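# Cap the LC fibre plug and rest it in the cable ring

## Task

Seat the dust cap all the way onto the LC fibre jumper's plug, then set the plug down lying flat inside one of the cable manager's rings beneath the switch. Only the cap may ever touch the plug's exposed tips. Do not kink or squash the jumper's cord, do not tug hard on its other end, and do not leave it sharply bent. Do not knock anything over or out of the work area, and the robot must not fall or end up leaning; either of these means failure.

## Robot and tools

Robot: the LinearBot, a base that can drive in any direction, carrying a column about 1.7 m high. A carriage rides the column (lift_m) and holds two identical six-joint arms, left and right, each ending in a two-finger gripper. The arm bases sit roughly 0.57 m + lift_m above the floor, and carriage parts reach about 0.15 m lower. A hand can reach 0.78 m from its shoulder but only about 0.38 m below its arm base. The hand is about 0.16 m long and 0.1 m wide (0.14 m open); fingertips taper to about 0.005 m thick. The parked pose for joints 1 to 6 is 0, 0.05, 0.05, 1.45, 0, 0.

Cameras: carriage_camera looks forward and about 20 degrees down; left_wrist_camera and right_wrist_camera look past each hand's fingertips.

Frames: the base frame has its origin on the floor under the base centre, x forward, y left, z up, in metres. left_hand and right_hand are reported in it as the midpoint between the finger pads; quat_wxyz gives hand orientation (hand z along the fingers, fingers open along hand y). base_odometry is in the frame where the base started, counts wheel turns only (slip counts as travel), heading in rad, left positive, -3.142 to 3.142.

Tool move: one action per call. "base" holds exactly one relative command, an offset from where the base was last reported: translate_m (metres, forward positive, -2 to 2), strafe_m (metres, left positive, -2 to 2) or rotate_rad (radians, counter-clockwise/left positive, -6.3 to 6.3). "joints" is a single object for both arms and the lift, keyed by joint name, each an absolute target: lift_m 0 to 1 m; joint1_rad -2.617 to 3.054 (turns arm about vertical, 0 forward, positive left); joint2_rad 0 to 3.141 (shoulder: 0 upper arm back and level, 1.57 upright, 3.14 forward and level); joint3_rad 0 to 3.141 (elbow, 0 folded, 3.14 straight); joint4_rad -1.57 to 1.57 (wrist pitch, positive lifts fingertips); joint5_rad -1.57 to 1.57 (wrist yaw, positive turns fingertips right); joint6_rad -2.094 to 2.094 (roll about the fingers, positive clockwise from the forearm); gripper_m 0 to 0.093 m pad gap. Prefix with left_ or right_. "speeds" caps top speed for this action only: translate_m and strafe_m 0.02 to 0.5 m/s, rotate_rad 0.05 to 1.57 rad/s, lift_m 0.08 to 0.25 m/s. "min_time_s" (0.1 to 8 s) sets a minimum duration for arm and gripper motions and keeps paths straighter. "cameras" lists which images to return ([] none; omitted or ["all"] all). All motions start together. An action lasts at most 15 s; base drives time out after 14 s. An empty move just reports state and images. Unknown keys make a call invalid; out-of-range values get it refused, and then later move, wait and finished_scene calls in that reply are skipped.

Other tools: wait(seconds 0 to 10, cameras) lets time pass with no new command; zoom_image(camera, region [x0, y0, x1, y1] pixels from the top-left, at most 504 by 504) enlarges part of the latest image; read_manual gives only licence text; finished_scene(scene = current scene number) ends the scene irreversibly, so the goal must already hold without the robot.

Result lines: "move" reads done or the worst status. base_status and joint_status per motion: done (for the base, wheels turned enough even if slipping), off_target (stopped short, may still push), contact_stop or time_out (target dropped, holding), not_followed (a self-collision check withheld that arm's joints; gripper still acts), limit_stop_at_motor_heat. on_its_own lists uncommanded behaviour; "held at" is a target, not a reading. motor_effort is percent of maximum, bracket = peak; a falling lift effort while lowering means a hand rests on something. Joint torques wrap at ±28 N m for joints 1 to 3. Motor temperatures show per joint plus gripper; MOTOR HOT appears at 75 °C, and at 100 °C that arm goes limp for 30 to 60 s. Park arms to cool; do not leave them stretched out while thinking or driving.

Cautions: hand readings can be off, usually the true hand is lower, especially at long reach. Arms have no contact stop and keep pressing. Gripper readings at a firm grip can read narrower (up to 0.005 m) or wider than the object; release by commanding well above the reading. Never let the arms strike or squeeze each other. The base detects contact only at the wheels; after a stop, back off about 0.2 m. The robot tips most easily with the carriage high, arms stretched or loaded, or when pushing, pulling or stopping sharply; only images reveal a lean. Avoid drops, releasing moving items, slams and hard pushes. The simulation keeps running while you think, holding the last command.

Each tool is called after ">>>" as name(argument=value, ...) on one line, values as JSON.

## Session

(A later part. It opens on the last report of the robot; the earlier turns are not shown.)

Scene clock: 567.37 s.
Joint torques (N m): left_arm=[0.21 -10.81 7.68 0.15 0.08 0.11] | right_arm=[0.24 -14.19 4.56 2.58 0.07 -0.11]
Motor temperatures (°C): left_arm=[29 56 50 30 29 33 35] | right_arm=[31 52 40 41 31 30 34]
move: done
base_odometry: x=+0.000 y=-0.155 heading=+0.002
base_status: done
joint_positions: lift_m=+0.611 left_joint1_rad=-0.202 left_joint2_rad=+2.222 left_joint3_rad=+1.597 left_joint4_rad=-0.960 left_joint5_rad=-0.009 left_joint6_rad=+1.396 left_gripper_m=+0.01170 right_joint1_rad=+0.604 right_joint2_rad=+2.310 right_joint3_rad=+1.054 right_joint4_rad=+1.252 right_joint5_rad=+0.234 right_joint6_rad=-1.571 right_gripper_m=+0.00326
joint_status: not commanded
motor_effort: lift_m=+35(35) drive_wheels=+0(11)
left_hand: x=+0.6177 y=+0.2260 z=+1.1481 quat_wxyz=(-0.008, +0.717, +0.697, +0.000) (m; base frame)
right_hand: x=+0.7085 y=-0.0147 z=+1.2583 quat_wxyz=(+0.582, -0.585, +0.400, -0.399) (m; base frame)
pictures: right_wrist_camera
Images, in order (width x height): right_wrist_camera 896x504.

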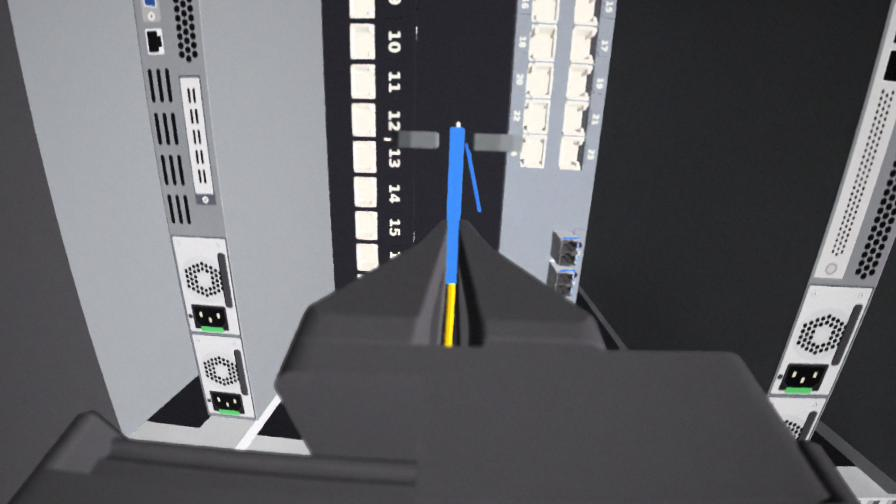

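>>> move(base={"translate_m": -0.075}, speeds={"translate_m": 0.05}, cameras=["right_wrist_camera", "carriage_camera"])

>>> zoom_image(camera="right_wrist_camera", region=[370, 90, 540, 260])

Scene clock: 579.67 s.
Joint torques (N m): left_arm=[0.17 -10.8 7.71 0.13 0.08 0.11] | right_arm=[0.17 -14.16 4.56 2.57 0.08 -0.11]
Motor temperatures (°C): left_arm=[29 56 50 30 29 33 35] | right_arm=[31 51 40 41 31 30 34]
move: done
base_odometry: x=-0.075 y=-0.155 heading=+0.002
base_status: done
joint_positions: lift_m=+0.611 left_joint1_rad=-0.202 left_joint2_rad=+2.222 left_joint3_rad=+1.597 left_joint4_rad=-0.959 left_joint5_rad=-0.009 left_joint6_rad=+1.396 left_gripper_m=+0.01170 right_joint1_rad=+0.604 right_joint2_rad=+2.310 right_joint3_rad=+1.054 right_joint4_rad=+1.252 right_joint5_rad=+0.234 right_joint6_rad=-1.571 right_gripper_m=+0.00326
joint_status: not commanded
motor_effort: lift_m=+35(35) drive_wheels=-2(8)
left_hand: x=+0.6178 y=+0.2260 z=+1.1481 quat_wxyz=(-0.008, +0.717, +0.697, +0.000) (m; base frame)
right_hand: x=+0.7086 y=-0.0149 z=+1.2583 quat_wxyz=(+0.582, -0.585, +0.400, -0.399) (m; base frame)
pictures: carriage_camera, right_wrist_camera
Images, in order (width x height): carriage_camera 896x504, right_wrist_camera 896x504.

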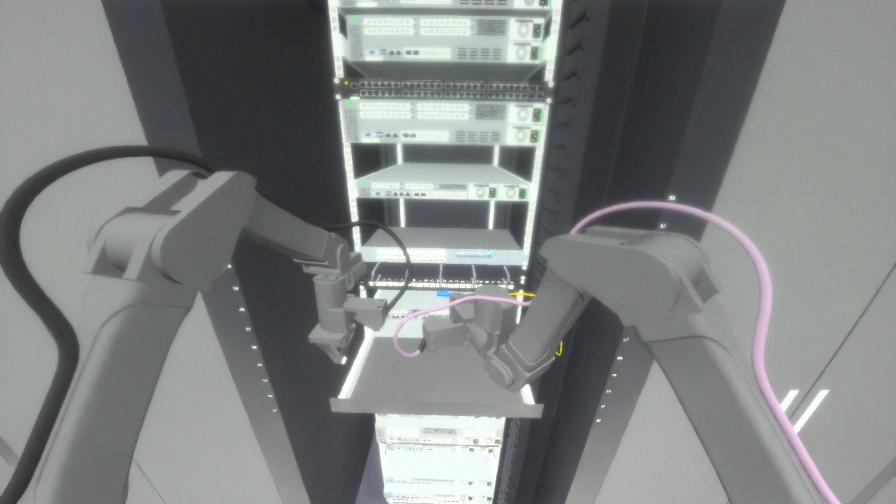

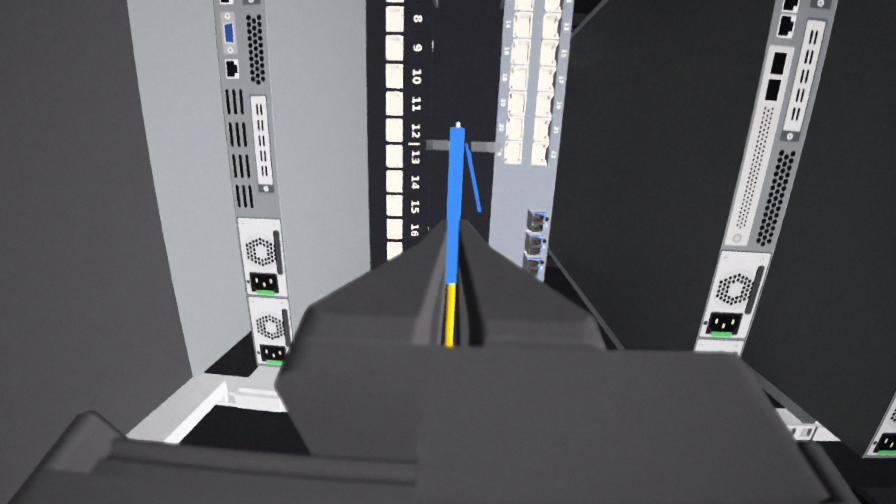

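Scaled by 2.965 from the camera's 896x504 image, which has a finer 1280x720 frame.

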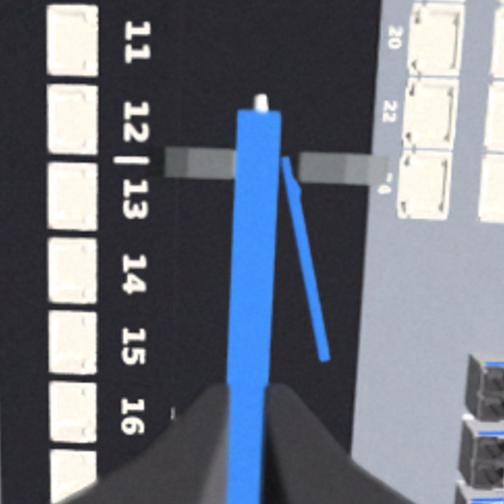

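>>> move(base={"translate_m": 0.06}, joints={"lift_m": 0.63, "right_joint1_rad": 0.815, "right_joint2_rad": 2.276, "right_joint3_rad": 0.809, "right_joint4_rad": 1.491, "right_joint5_rad": 0.449}, speeds={"translate_m": 0.03, "lift_m": 0.08}, min_time_s=2, cameras=["right_wrist_camera", "carriage_camera"])

>>> zoom_image(camera="right_wrist_camera", region=[370, 90, 540, 260])

Scene clock: 600.77 s.
Joint torques (N m): left_arm=[0.24 -10.91 7.72 0.16 0.07 0.11] | right_arm=[0.47 -13.67 2.96 2.63 0.1 -0.11]
Motor temperatures (°C): left_arm=[29 56 49 30 29 33 35] | right_arm=[31 51 40 43 31 30 34]
move: done
base_odometry: x=-0.015 y=-0.155 heading=+0.002
base_status: done
joint_positions: lift_m=+0.630 left_joint1_rad=-0.202 left_joint2_rad=+2.222 left_joint3_rad=+1.597 left_joint4_rad=-0.960 left_joint5_rad=-0.009 left_joint6_rad=+1.396 left_gripper_m=+0.01170 right_joint1_rad=+0.809 right_joint2_rad=+2.303 right_joint3_rad=+0.819 right_joint4_rad=+1.488 right_joint5_rad=+0.439 right_joint6_rad=-1.571 right_gripper_m=+0.00326
joint_status: all done
motor_effort: lift_m=+35(43) drive_wheels=+0(9)
left_hand: x=+0.6175 y=+0.2261 z=+1.1669 quat_wxyz=(-0.009, +0.717, +0.697, -0.001) (m; base frame)
right_hand: x=+0.6180 y=+0.0097 z=+1.2559 quat_wxyz=(+0.585, -0.582, +0.399, -0.400) (m; base frame)
pictures: carriage_camera, right_wrist_camera
Images, in order (width x height): carriage_camera 896x504, right_wrist_camera 896x504.

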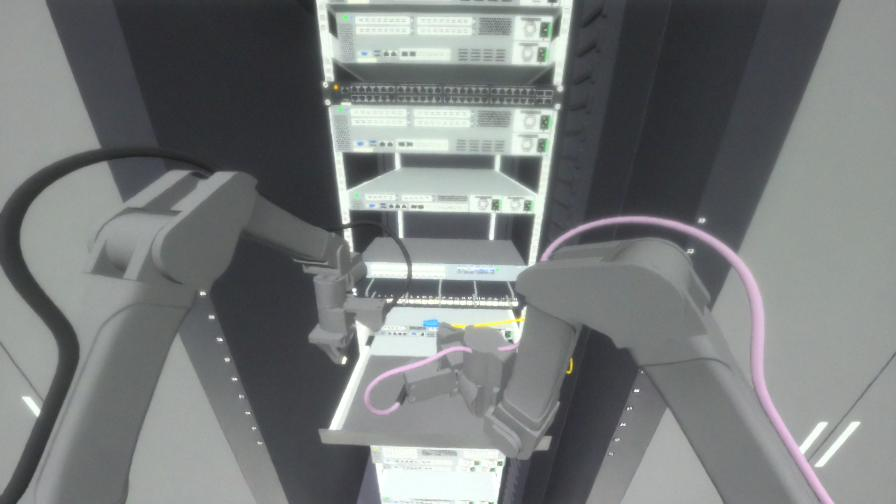

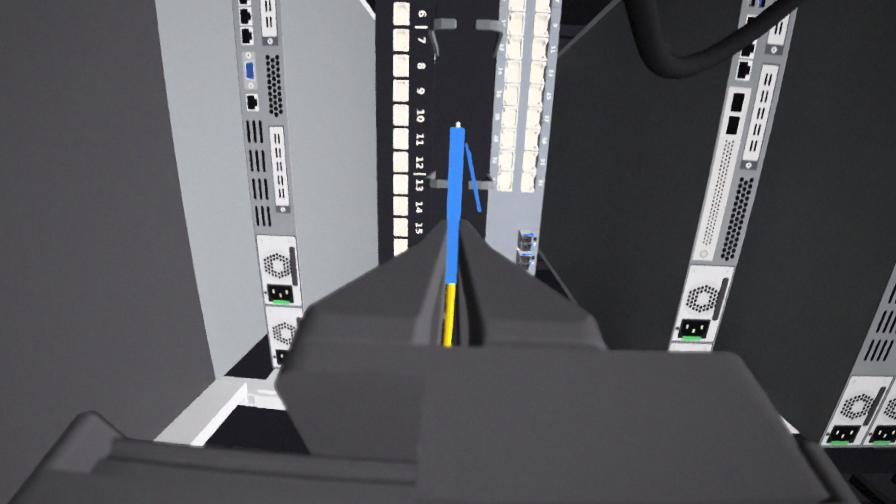

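Scaled by 2.965 from the camera's 896x504 image, which has a finer 1280x720 frame.

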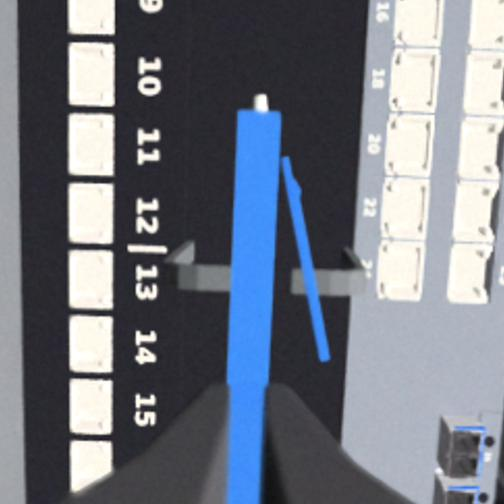

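>>> move(joints={"left_joint1_rad": -0.25, "left_joint2_rad": 2.3156, "left_joint3_rad": 2.143, "left_joint4_rad": -1.397, "left_joint6_rad": 1.067, "right_joint6_rad": -1.62}, min_time_s=2, cameras=[])

>>> move(joints={"left_joint1_rad": -0.465}, min_time_s=1.5, cameras=["right_wrist_camera", "carriage_camera", "left_wrist_camera"])

>>> zoom_image(camera="right_wrist_camera", region=[370, 40, 570, 240])

>>> zoom_image(camera="left_wrist_camera", region=[380, 60, 520, 260])

Scene clock: 628.00 s.
Joint torques (N m): left_arm=[-0.61 -9.96 9.8 0.04 0.08 -0.09] | right_arm=[0.53 -13.6 2.97 2.64 0.1 -0.13]
Motor temperatures (°C): left_arm=[29 57 50 30 29 33 35] | right_arm=[31 54 39 47 31 30 35]
move: done
base_odometry: x=-0.015 y=-0.155 heading=+0.002
base_status: not commanded
joint_positions: lift_m=+0.630 left_joint1_rad=-0.242 left_joint2_rad=+2.300 left_joint3_rad=+2.110 left_joint4_rad=-1.383 left_joint5_rad=-0.009 left_joint6_rad=+1.079 left_gripper_m=+0.01170 right_joint1_rad=+0.809 right_joint2_rad=+2.303 right_joint3_rad=+0.819 right_joint4_rad=+1.490 right_joint5_rad=+0.440 right_joint6_rad=-1.609 right_gripper_m=+0.00326
joint_status: all done
motor_effort: lift_m=+35(35) drive_wheels=+0(4)
left_hand: x=+0.6499 y=+0.2014 z=+1.2613 quat_wxyz=(-0.003, +0.613, +0.790, +0.004) (m; base frame)
right_hand: x=+0.6180 y=+0.0096 z=+1.2562 quat_wxyz=(+0.578, -0.589, +0.388, -0.411) (m; base frame)
pictures: none
No camera images: "cameras" was empty.

Scene clock: 629.80 s.
Joint torques (N m): left_arm=[-0.49 -9.98 9.77 0.06 0.07 -0.09] | right_arm=[0.51 -13.6 2.95 2.64 0.1 -0.13]
Motor temperatures (°C): left_arm=[29 57 50 30 29 33 35] | right_arm=[31 55 39 47 31 30 35]
move: done
base_odometry: x=-0.015 y=-0.155 heading=+0.002
base_status: not commanded
joint_positions: lift_m=+0.630 left_joint1_rad=-0.459 left_joint2_rad=+2.300 left_joint3_rad=+2.110 left_joint4_rad=-1.385 left_joint5_rad=-0.009 left_joint6_rad=+1.077 left_gripper_m=+0.01170 right_joint1_rad=+0.809 right_joint2_rad=+2.303 right_joint3_rad=+0.819 right_joint4_rad=+1.490 right_joint5_rad=+0.440 right_joint6_rad=-1.610 right_gripper_m=+0.00326
joint_status: all done
motor_effort: lift_m=+35(35) drive_wheels=-2(6)
left_hand: x=+0.6164 y=+0.1105 z=+1.2613 quat_wxyz=(-0.003, +0.695, +0.719, +0.004) (m; base frame)
right_hand: x=+0.6180 y=+0.0096 z=+1.2562 quat_wxyz=(+0.577, -0.589, +0.388, -0.411) (m; base frame)
pictures: carriage_camera, left_wrist_camera, right_wrist_camera
Images, in order (width x height): carriage_camera 896x504, left_wrist_camera 896x504, right_wrist_camera 896x504.

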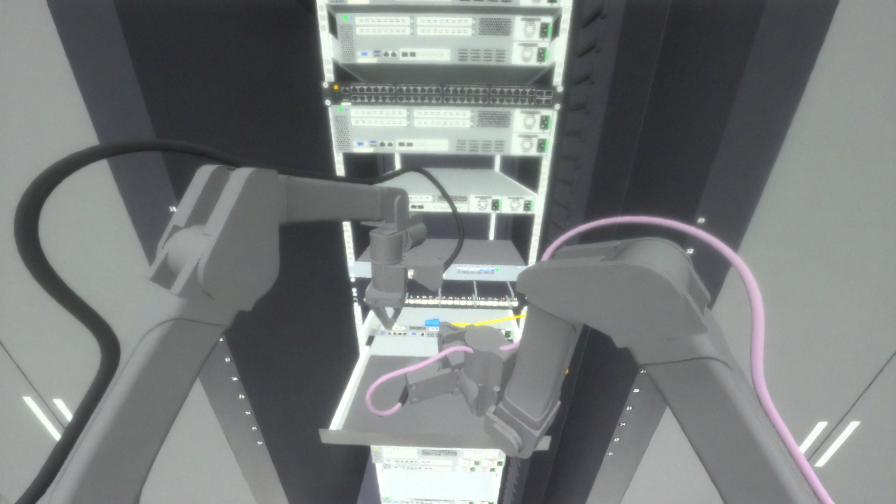

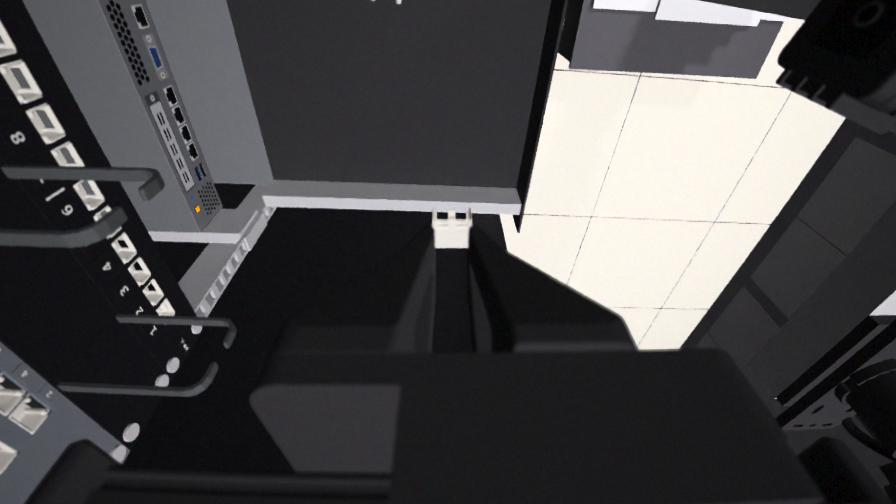

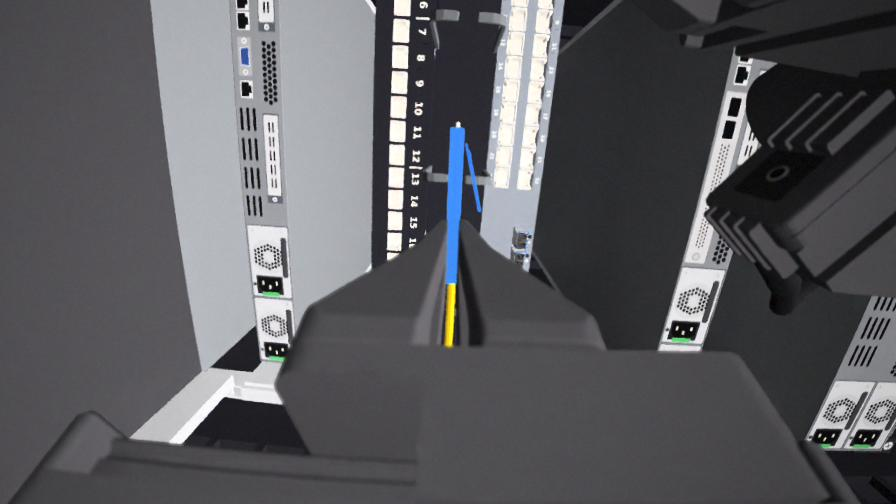

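Scaled by 2.520 from the camera's 896x504 image, which has a finer 1280x720 frame.

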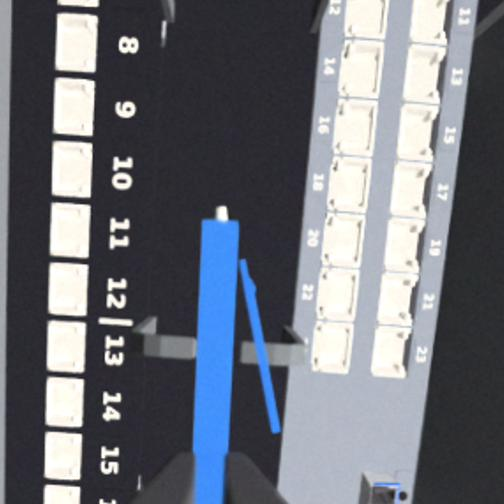

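Scaled by 2.520 from the camera's 896x504 image, which has a finer 1280x720 frame.

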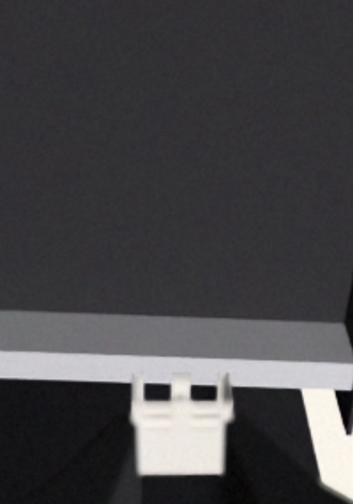

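>>> move(joints={"left_joint1_rad": -0.403, "left_joint2_rad": 2.358, "left_joint3_rad": 2.217, "left_joint4_rad": -1.431, "left_joint6_rad": 1.168}, min_time_s=1, cameras=[])

>>> move(joints={"right_joint1_rad": 0.871, "right_joint2_rad": 2.346, "right_joint3_rad": 0.94, "right_joint4_rad": 1.402, "right_joint5_rad": 0.505}, min_time_s=1.5, cameras=["right_wrist_camera", "left_wrist_camera"])

>>> zoom_image(camera="left_wrist_camera", region=[360, 0, 560, 260])

Scene clock: 647.83 s.
Joint torques (N m): left_arm=[0.54 -10.14 9.76 0.03 0.07 0.12] | right_arm=[0.51 -13.59 2.96 2.64 0.1 -0.12]
Motor temperatures (°C): left_arm=[29 57 52 30 29 33 36] | right_arm=[31 55 39 49 31 30 35]
move: done
base_odometry: x=-0.015 y=-0.155 heading=+0.002
base_status: not commanded
joint_positions: lift_m=+0.630 left_joint1_rad=-0.409 left_joint2_rad=+2.342 left_joint3_rad=+2.184 left_joint4_rad=-1.418 left_joint5_rad=-0.009 left_joint6_rad=+1.156 left_gripper_m=+0.01170 right_joint1_rad=+0.809 right_joint2_rad=+2.303 right_joint3_rad=+0.819 right_joint4_rad=+1.490 right_joint5_rad=+0.440 right_joint6_rad=-1.610 right_gripper_m=+0.00326
joint_status: all done
motor_effort: lift_m=+35(35) drive_wheels=+1(4)
left_hand: x=+0.6326 y=+0.1278 z=+1.2618 quat_wxyz=(-0.004, +0.705, +0.709, +0.003) (m; base frame)
right_hand: x=+0.6180 y=+0.0096 z=+1.2562 quat_wxyz=(+0.577, -0.589, +0.388, -0.411) (m; base frame)
pictures: none
No camera images: "cameras" was empty.

Scene clock: 649.63 s.
Joint torques (N m): left_arm=[0.5 -10.15 9.74 0.06 0.08 0.11] | right_arm=[0.58 -10.1 5.83 2.44 0.11 -0.12]
Motor temperatures (°C): left_arm=[29 58 53 30 29 33 36] | right_arm=[31 55 39 48 31 30 35]
move: done
base_odometry: x=-0.015 y=-0.155 heading=+0.002
base_status: not commanded
joint_positions: lift_m=+0.630 left_joint1_rad=-0.409 left_joint2_rad=+2.342 left_joint3_rad=+2.184 left_joint4_rad=-1.420 left_joint5_rad=-0.009 left_joint6_rad=+1.158 left_gripper_m=+0.01170 right_joint1_rad=+0.865 right_joint2_rad=+2.328 right_joint3_rad=+0.922 right_joint4_rad=+1.417 right_joint5_rad=+0.495 right_joint6_rad=-1.610 right_gripper_m=+0.00326
joint_status: all done
motor_effort: lift_m=+35(35) drive_wheels=-1(5)
left_hand: x=+0.6322 y=+0.1280 z=+1.2618 quat_wxyz=(-0.005, +0.706, +0.709, +0.003) (m; base frame)
right_hand: x=+0.6187 y=+0.0404 z=+1.2599 quat_wxyz=(+0.579, -0.587, +0.388, -0.411) (m; base frame)
pictures: left_wrist_camera, right_wrist_camera
Images, in order (width x height): left_wrist_camera 896x504, right_wrist_camera 896x504.

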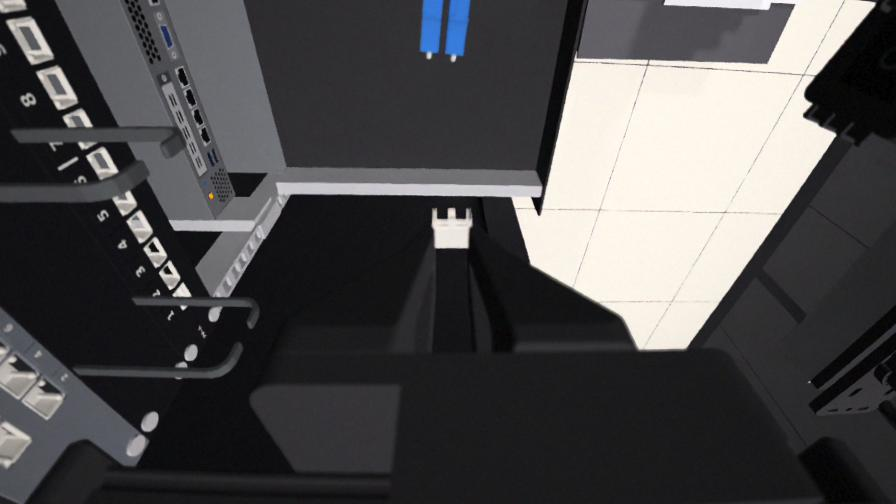

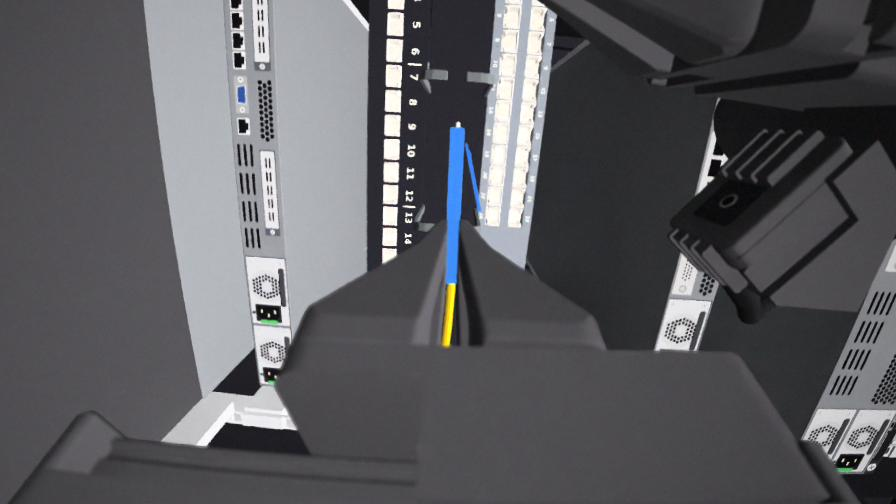

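Scaled by 1.938 from the camera's 896x504 image, which has a finer 1280x720 frame.

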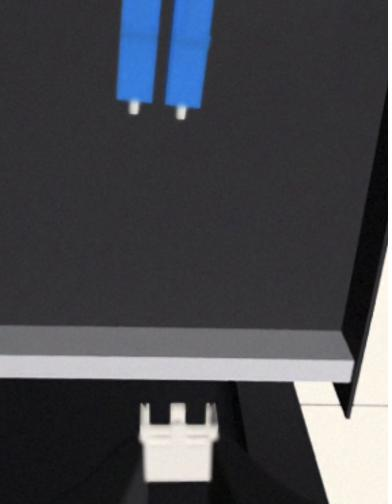

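>>> move(joints={"right_joint5_rad": 0.385, "left_joint2_rad": 2.26, "left_joint3_rad": 2.088, "left_joint4_rad": -1.372}, min_time_s=1, cameras=["right_wrist_camera", "left_wrist_camera"])

>>> zoom_image(camera="left_wrist_camera", region=[360, 0, 560, 260])

>>> zoom_image(camera="right_wrist_camera", region=[370, 0, 570, 200])

Scene clock: 674.73 s.
Joint torques (N m): left_arm=[0.53 -14.79 5.64 0.32 0.08 0.11] | right_arm=[0.57 -10.13 5.83 2.49 -0.1 -0.12]
Motor temperatures (°C): left_arm=[29 61 55 30 29 33 36] | right_arm=[31 49 40 49 31 30 35]
move: done
base_odometry: x=-0.015 y=-0.155 heading=+0.002
base_status: not commanded
joint_positions: lift_m=+0.630 left_joint1_rad=-0.409 left_joint2_rad=+2.303 left_joint3_rad=+2.103 left_joint4_rad=-1.386 left_joint5_rad=-0.009 left_joint6_rad=+1.158 left_gripper_m=+0.01170 right_joint1_rad=+0.865 right_joint2_rad=+2.328 right_joint3_rad=+0.923 right_joint4_rad=+1.415 right_joint5_rad=+0.397 right_joint6_rad=-1.610 right_gripper_m=+0.00326
joint_status: all done
motor_effort: lift_m=+35(35) drive_wheels=-2(3)
left_hand: x=+0.6239 y=+0.1316 z=+1.2580 quat_wxyz=(-0.009, +0.706, +0.708, +0.001) (m; base frame)
right_hand: x=+0.6120 y=+0.0558 z=+1.2598 quat_wxyz=(+0.598, -0.606, +0.358, -0.383) (m; base frame)
pictures: left_wrist_camera, right_wrist_camera
Images, in order (width x height): left_wrist_camera 896x504, right_wrist_camera 896x504.

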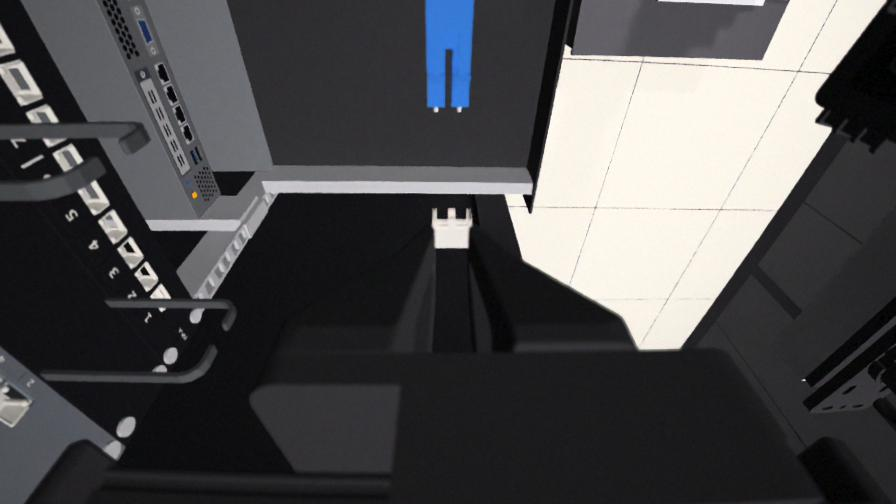

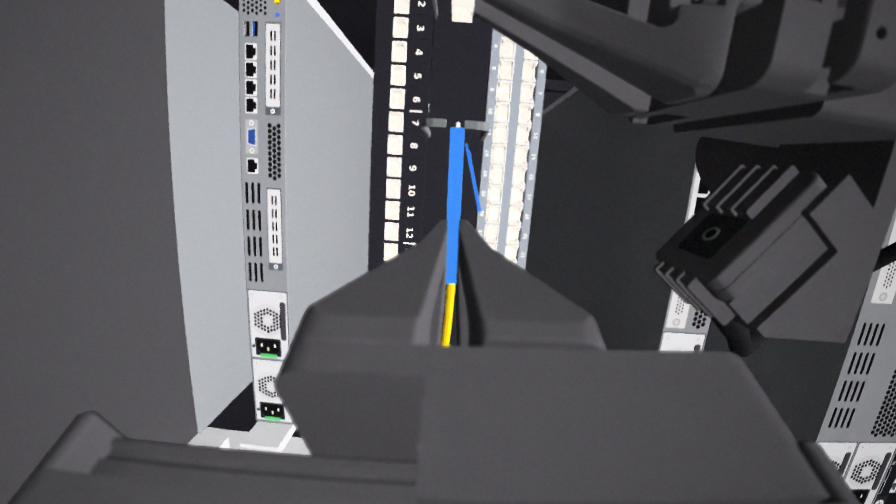

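Scaled by 1.938 from the camera's 896x504 image, which has a finer 1280x720 frame.

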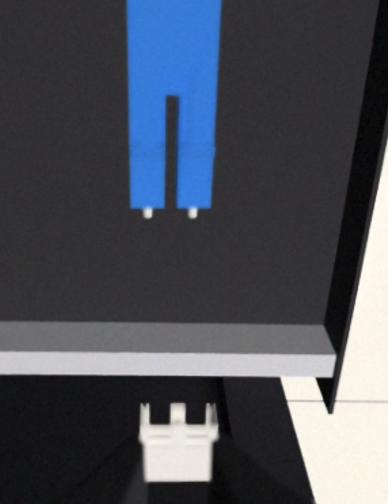

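Scaled by 2.520 from the camera's 896x504 image, which has a finer 1280x720 frame.

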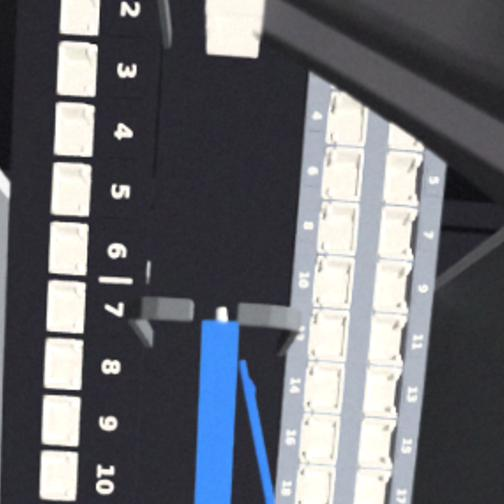

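>>> move(joints={"left_joint1_rad": -0.467, "left_joint2_rad": 2.365, "left_joint3_rad": 2.211, "left_joint4_rad": -1.418, "left_joint6_rad": 1.101}, min_time_s=2, cameras=["right_wrist_camera", "left_wrist_camera"])

>>> zoom_image(camera="left_wrist_camera", region=[390, 140, 510, 260])

>>> zoom_image(camera="right_wrist_camera", region=[400, 60, 520, 180])

Scene clock: 692.20 s.
Joint torques (N m): left_arm=[-0.61 -10.24 9.78 0.04 0.07 -0.09] | right_arm=[0.57 -10.13 5.82 2.49 -0.11 -0.13]
Motor temperatures (°C): left_arm=[29 70 52 30 29 33 36] | right_arm=[31 48 40 49 31 30 35]
move: done
base_odometry: x=-0.015 y=-0.155 heading=+0.002
base_status: not commanded
joint_positions: lift_m=+0.630 left_joint1_rad=-0.459 left_joint2_rad=+2.349 left_joint3_rad=+2.178 left_joint4_rad=-1.405 left_joint5_rad=-0.009 left_joint6_rad=+1.112 left_gripper_m=+0.01170 right_joint1_rad=+0.865 right_joint2_rad=+2.328 right_joint3_rad=+0.923 right_joint4_rad=+1.415 right_joint5_rad=+0.395 right_joint6_rad=-1.610 right_gripper_m=+0.00326
joint_status: all done
motor_effort: lift_m=+35(35) drive_wheels=-2(5)
left_hand: x=+0.6244 y=+0.1065 z=+1.2571 quat_wxyz=(-0.004, +0.707, +0.707, +0.003) (m; base frame)
right_hand: x=+0.6118 y=+0.0561 z=+1.2597 quat_wxyz=(+0.598, -0.606, +0.358, -0.382) (m; base frame)
pictures: left_wrist_camera, right_wrist_camera
Images, in order (width x height): left_wrist_camera 896x504, right_wrist_camera 896x504.

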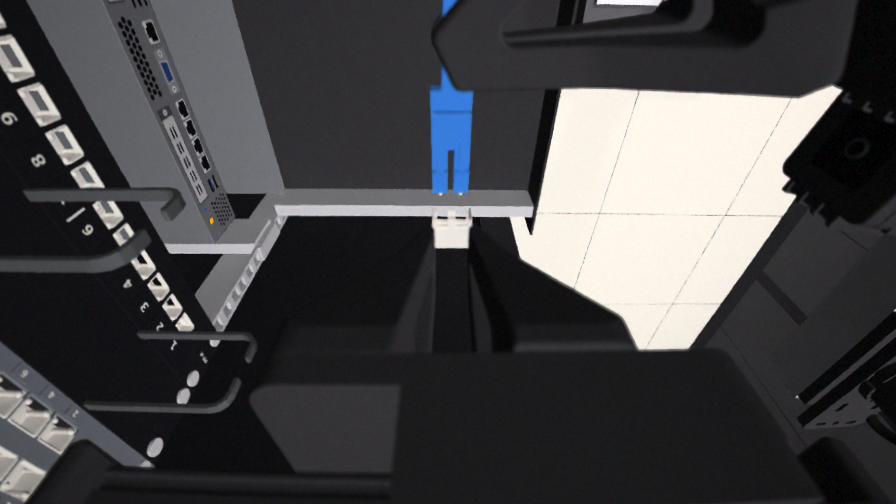

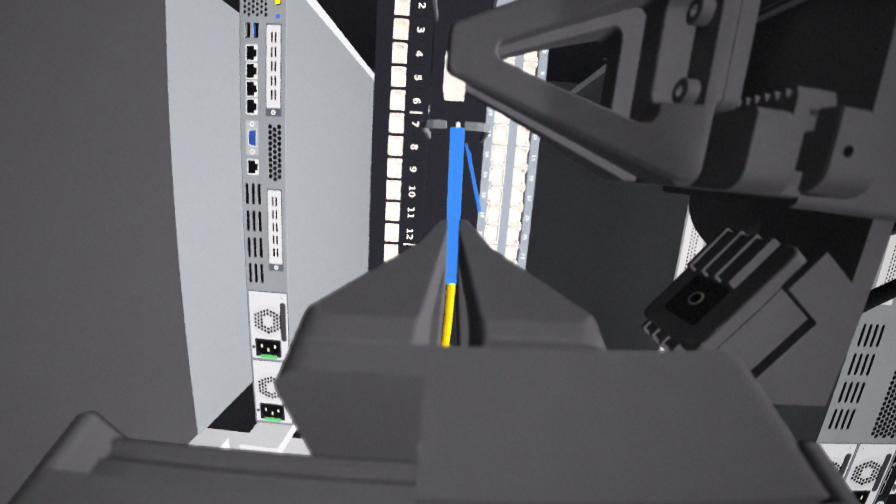

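Scaled by 4.200 from the camera's 896x504 image, which has a finer 1280x720 frame.

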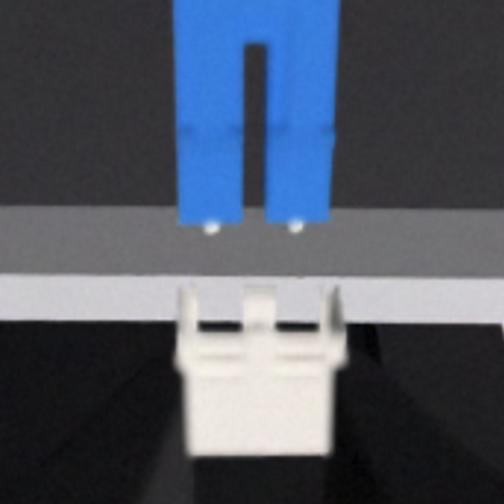

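Scaled by 4.200 from the camera's 896x504 image, which has a finer 1280x720 frame.

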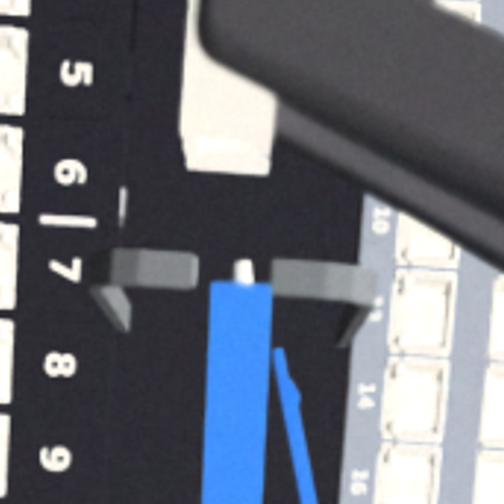

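>>> move(joints={"left_joint1_rad": -0.474, "left_joint2_rad": 2.378, "left_joint3_rad": 2.238, "left_joint4_rad": -1.432, "left_joint6_rad": 1.0935}, min_time_s=1, cameras=["right_wrist_camera", "left_wrist_camera"])

>>> zoom_image(camera="left_wrist_camera", region=[400, 160, 500, 260])

>>> zoom_image(camera="right_wrist_camera", region=[400, 60, 520, 180])

Scene clock: 709.60 s.
Joint torques (N m): left_arm=[-0.61 -10.28 9.76 0.04 0.08 -0.09] | right_arm=[0.57 -10.11 5.81 2.5 -0.11 -0.12]
Motor temperatures (°C): left_arm=[29 67 54 30 29 33 36] | right_arm=[31 47 40 49 31 30 35]
move: done
base_odometry: x=-0.015 y=-0.155 heading=+0.002
base_status: not commanded
joint_positions: lift_m=+0.630 left_joint1_rad=-0.466 left_joint2_rad=+2.361 left_joint3_rad=+2.205 left_joint4_rad=-1.419 left_joint5_rad=-0.009 left_joint6_rad=+1.105 left_gripper_m=+0.01170 right_joint1_rad=+0.865 right_joint2_rad=+2.328 right_joint3_rad=+0.923 right_joint4_rad=+1.414 right_joint5_rad=+0.395 right_joint6_rad=-1.610 right_gripper_m=+0.00326
joint_status: all done
motor_effort: lift_m=+35(35) drive_wheels=-4(5)
left_hand: x=+0.6250 y=+0.1028 z=+1.2584 quat_wxyz=(-0.004, +0.707, +0.707, +0.003) (m; base frame)
right_hand: x=+0.6118 y=+0.0562 z=+1.2597 quat_wxyz=(+0.598, -0.607, +0.358, -0.382) (m; base frame)
pictures: left_wrist_camera, right_wrist_camera
Images, in order (width x height): left_wrist_camera 896x504, right_wrist_camera 896x504.

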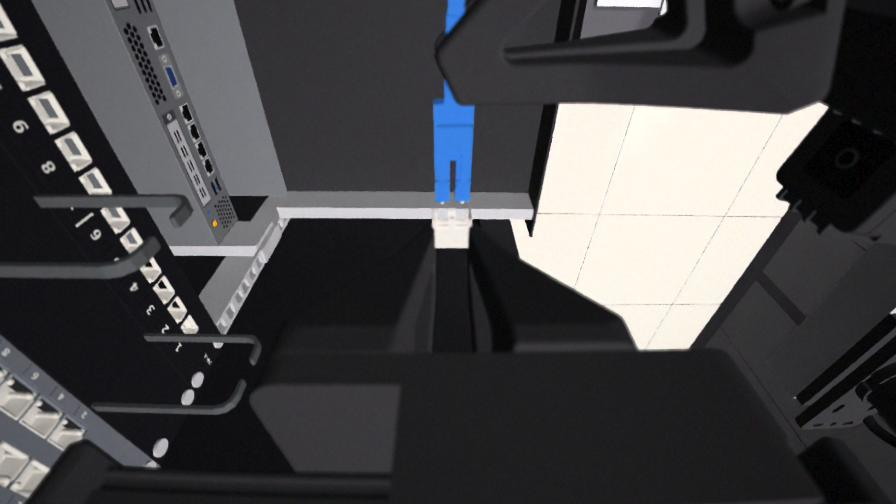

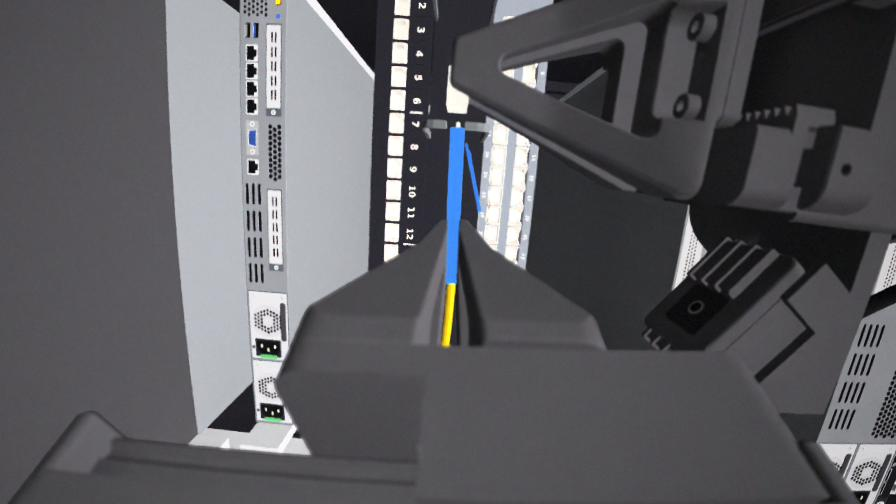

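Scaled by 5.040 from the camera's 896x504 image, which has a finer 1280x720 frame.

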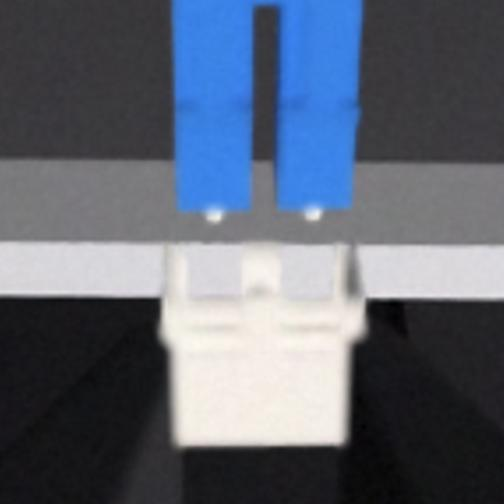

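Scaled by 4.200 from the camera's 896x504 image, which has a finer 1280x720 frame.

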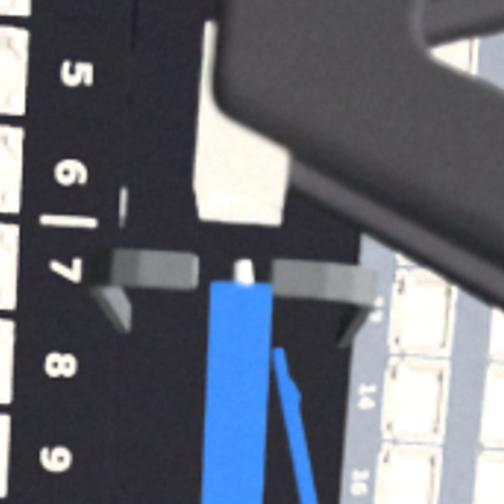

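>>> move(joints={"left_joint1_rad": -0.482, "left_joint2_rad": 2.388, "left_joint3_rad": 2.257, "left_joint4_rad": -1.44, "left_joint6_rad": 1.086}, min_time_s=1, cameras=["right_wrist_camera", "left_wrist_camera"])

>>> zoom_image(camera="left_wrist_camera", region=[400, 160, 500, 260])

>>> zoom_image(camera="right_wrist_camera", region=[400, 60, 520, 180])

Scene clock: 720.10 s.
Joint torques (N m): left_arm=[-0.62 -10.35 9.76 0.05 0.08 -0.1] | right_arm=[0.55 -10.13 5.79 2.5 -0.11 -0.13]
Motor temperatures (°C): left_arm=[29 64 54 30 29 33 36] | right_arm=[31 47 40 49 31 30 35]
move: done
base_odometry: x=-0.015 y=-0.155 heading=+0.002
base_status: not commanded
joint_positions: lift_m=+0.630 left_joint1_rad=-0.474 left_joint2_rad=+2.371 left_joint3_rad=+2.224 left_joint4_rad=-1.427 left_joint5_rad=-0.009 left_joint6_rad=+1.097 left_gripper_m=+0.01170 right_joint1_rad=+0.865 right_joint2_rad=+2.328 right_joint3_rad=+0.923 right_joint4_rad=+1.414 right_joint5_rad=+0.395 right_joint6_rad=-1.610 right_gripper_m=+0.00326
joint_status: all done
motor_effort: lift_m=+35(35) drive_wheels=+1(3)
left_hand: x=+0.6250 y=+0.0986 z=+1.2588 quat_wxyz=(-0.003, +0.707, +0.707, +0.004) (m; base frame)
right_hand: x=+0.6118 y=+0.0562 z=+1.2597 quat_wxyz=(+0.598, -0.607, +0.358, -0.382) (m; base frame)
pictures: left_wrist_camera, right_wrist_camera
Images, in order (width x height): left_wrist_camera 896x504, right_wrist_camera 896x504.

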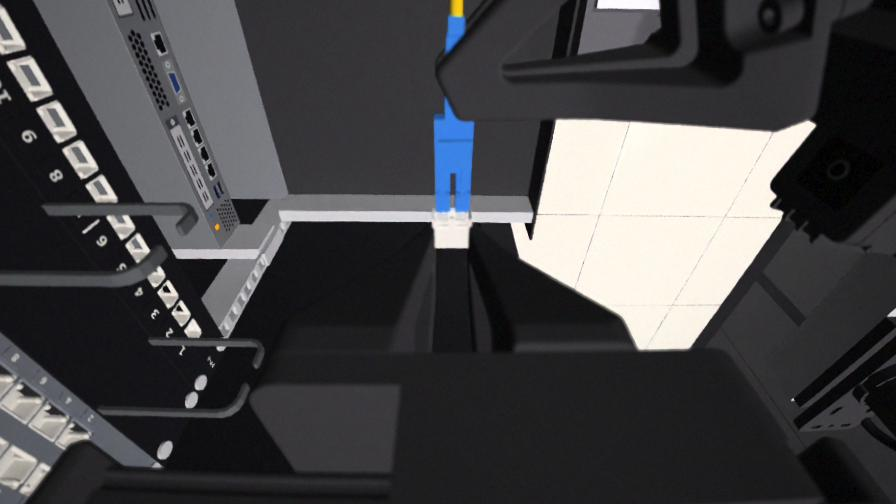

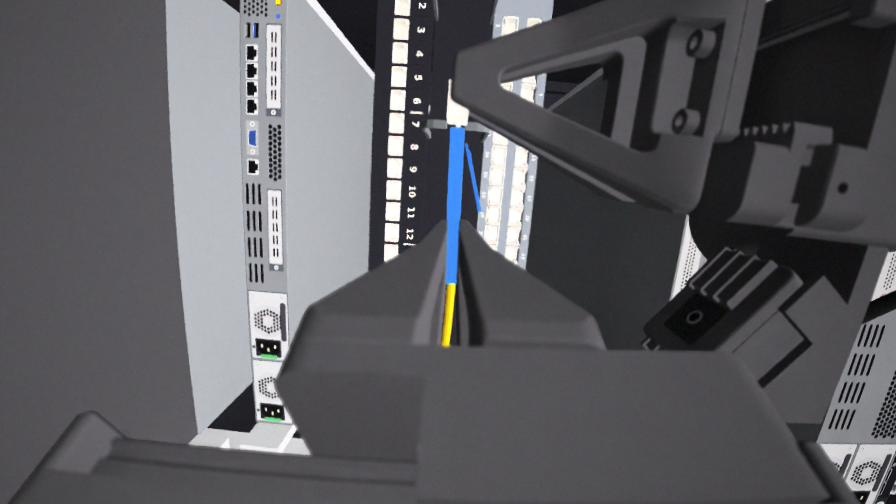

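Scaled by 5.040 from the camera's 896x504 image, which has a finer 1280x720 frame.

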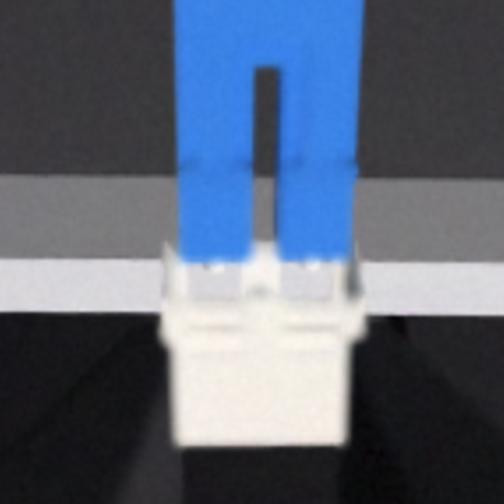

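Scaled by 4.200 from the camera's 896x504 image, which has a finer 1280x720 frame.

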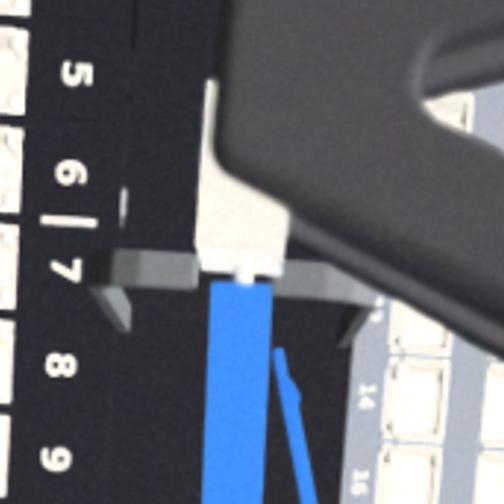

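>>> move(joints={"left_joint1_rad": -0.492, "left_joint2_rad": 2.401, "left_joint3_rad": 2.279, "left_joint4_rad": -1.449, "left_joint6_rad": 1.076}, min_time_s=1.2, cameras=["right_wrist_camera", "left_wrist_camera"])

>>> zoom_image(camera="left_wrist_camera", region=[400, 160, 500, 260])

>>> zoom_image(camera="right_wrist_camera", region=[400, 60, 520, 180])

Scene clock: 729.40 s.
Joint torques (N m): left_arm=[-0.94 -10.36 9.76 0.06 0.07 -0.09] | right_arm=[0.57 -10.15 5.82 2.5 -0.1 -0.12]
Motor temperatures (°C): left_arm=[29 64 55 30 29 33 36] | right_arm=[31 47 40 49 31 30 36]
move: done
base_odometry: x=-0.015 y=-0.155 heading=+0.002
base_status: not commanded
joint_positions: lift_m=+0.630 left_joint1_rad=-0.480 left_joint2_rad=+2.384 left_joint3_rad=+2.246 left_joint4_rad=-1.439 left_joint5_rad=-0.009 left_joint6_rad=+1.087 left_gripper_m=+0.01170 right_joint1_rad=+0.865 right_joint2_rad=+2.328 right_joint3_rad=+0.923 right_joint4_rad=+1.414 right_joint5_rad=+0.395 right_joint6_rad=-1.610 right_gripper_m=+0.00326
joint_status: all done
motor_effort: lift_m=+35(35) drive_wheels=+0(6)
left_hand: x=+0.6250 y=+0.0953 z=+1.2585 quat_wxyz=(-0.005, +0.706, +0.708, +0.003) (m; base frame)
right_hand: x=+0.6118 y=+0.0562 z=+1.2596 quat_wxyz=(+0.598, -0.607, +0.358, -0.382) (m; base frame)
pictures: left_wrist_camera, right_wrist_camera
Images, in order (width x height): left_wrist_camera 896x504, right_wrist_camera 896x504.

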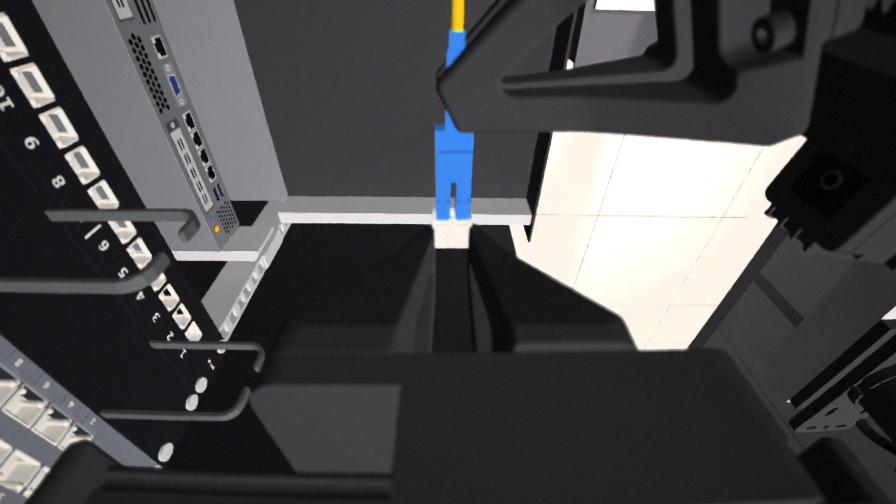

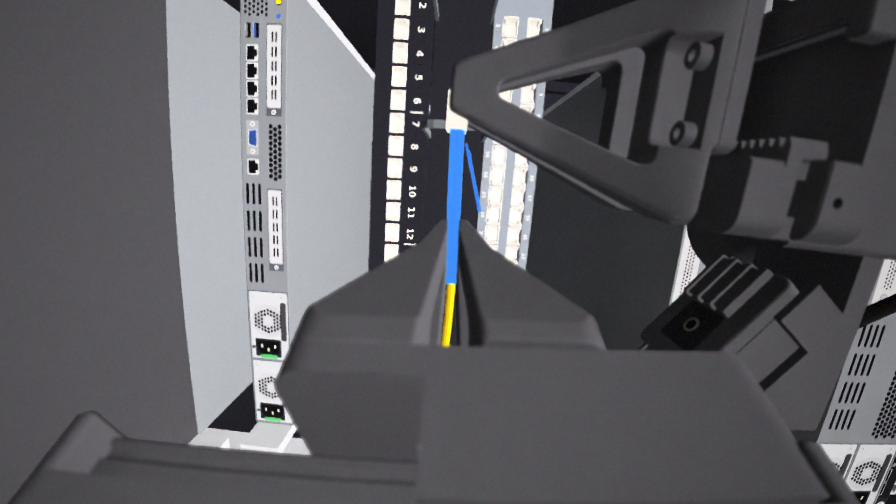

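Scaled by 5.040 from the camera's 896x504 image, which has a finer 1280x720 frame.

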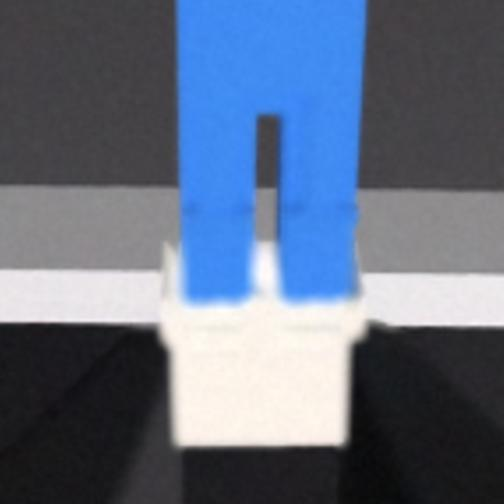

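Scaled by 4.200 from the camera's 896x504 image, which has a finer 1280x720 frame.

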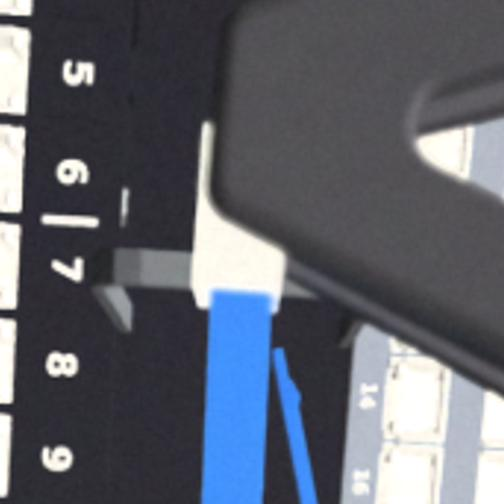

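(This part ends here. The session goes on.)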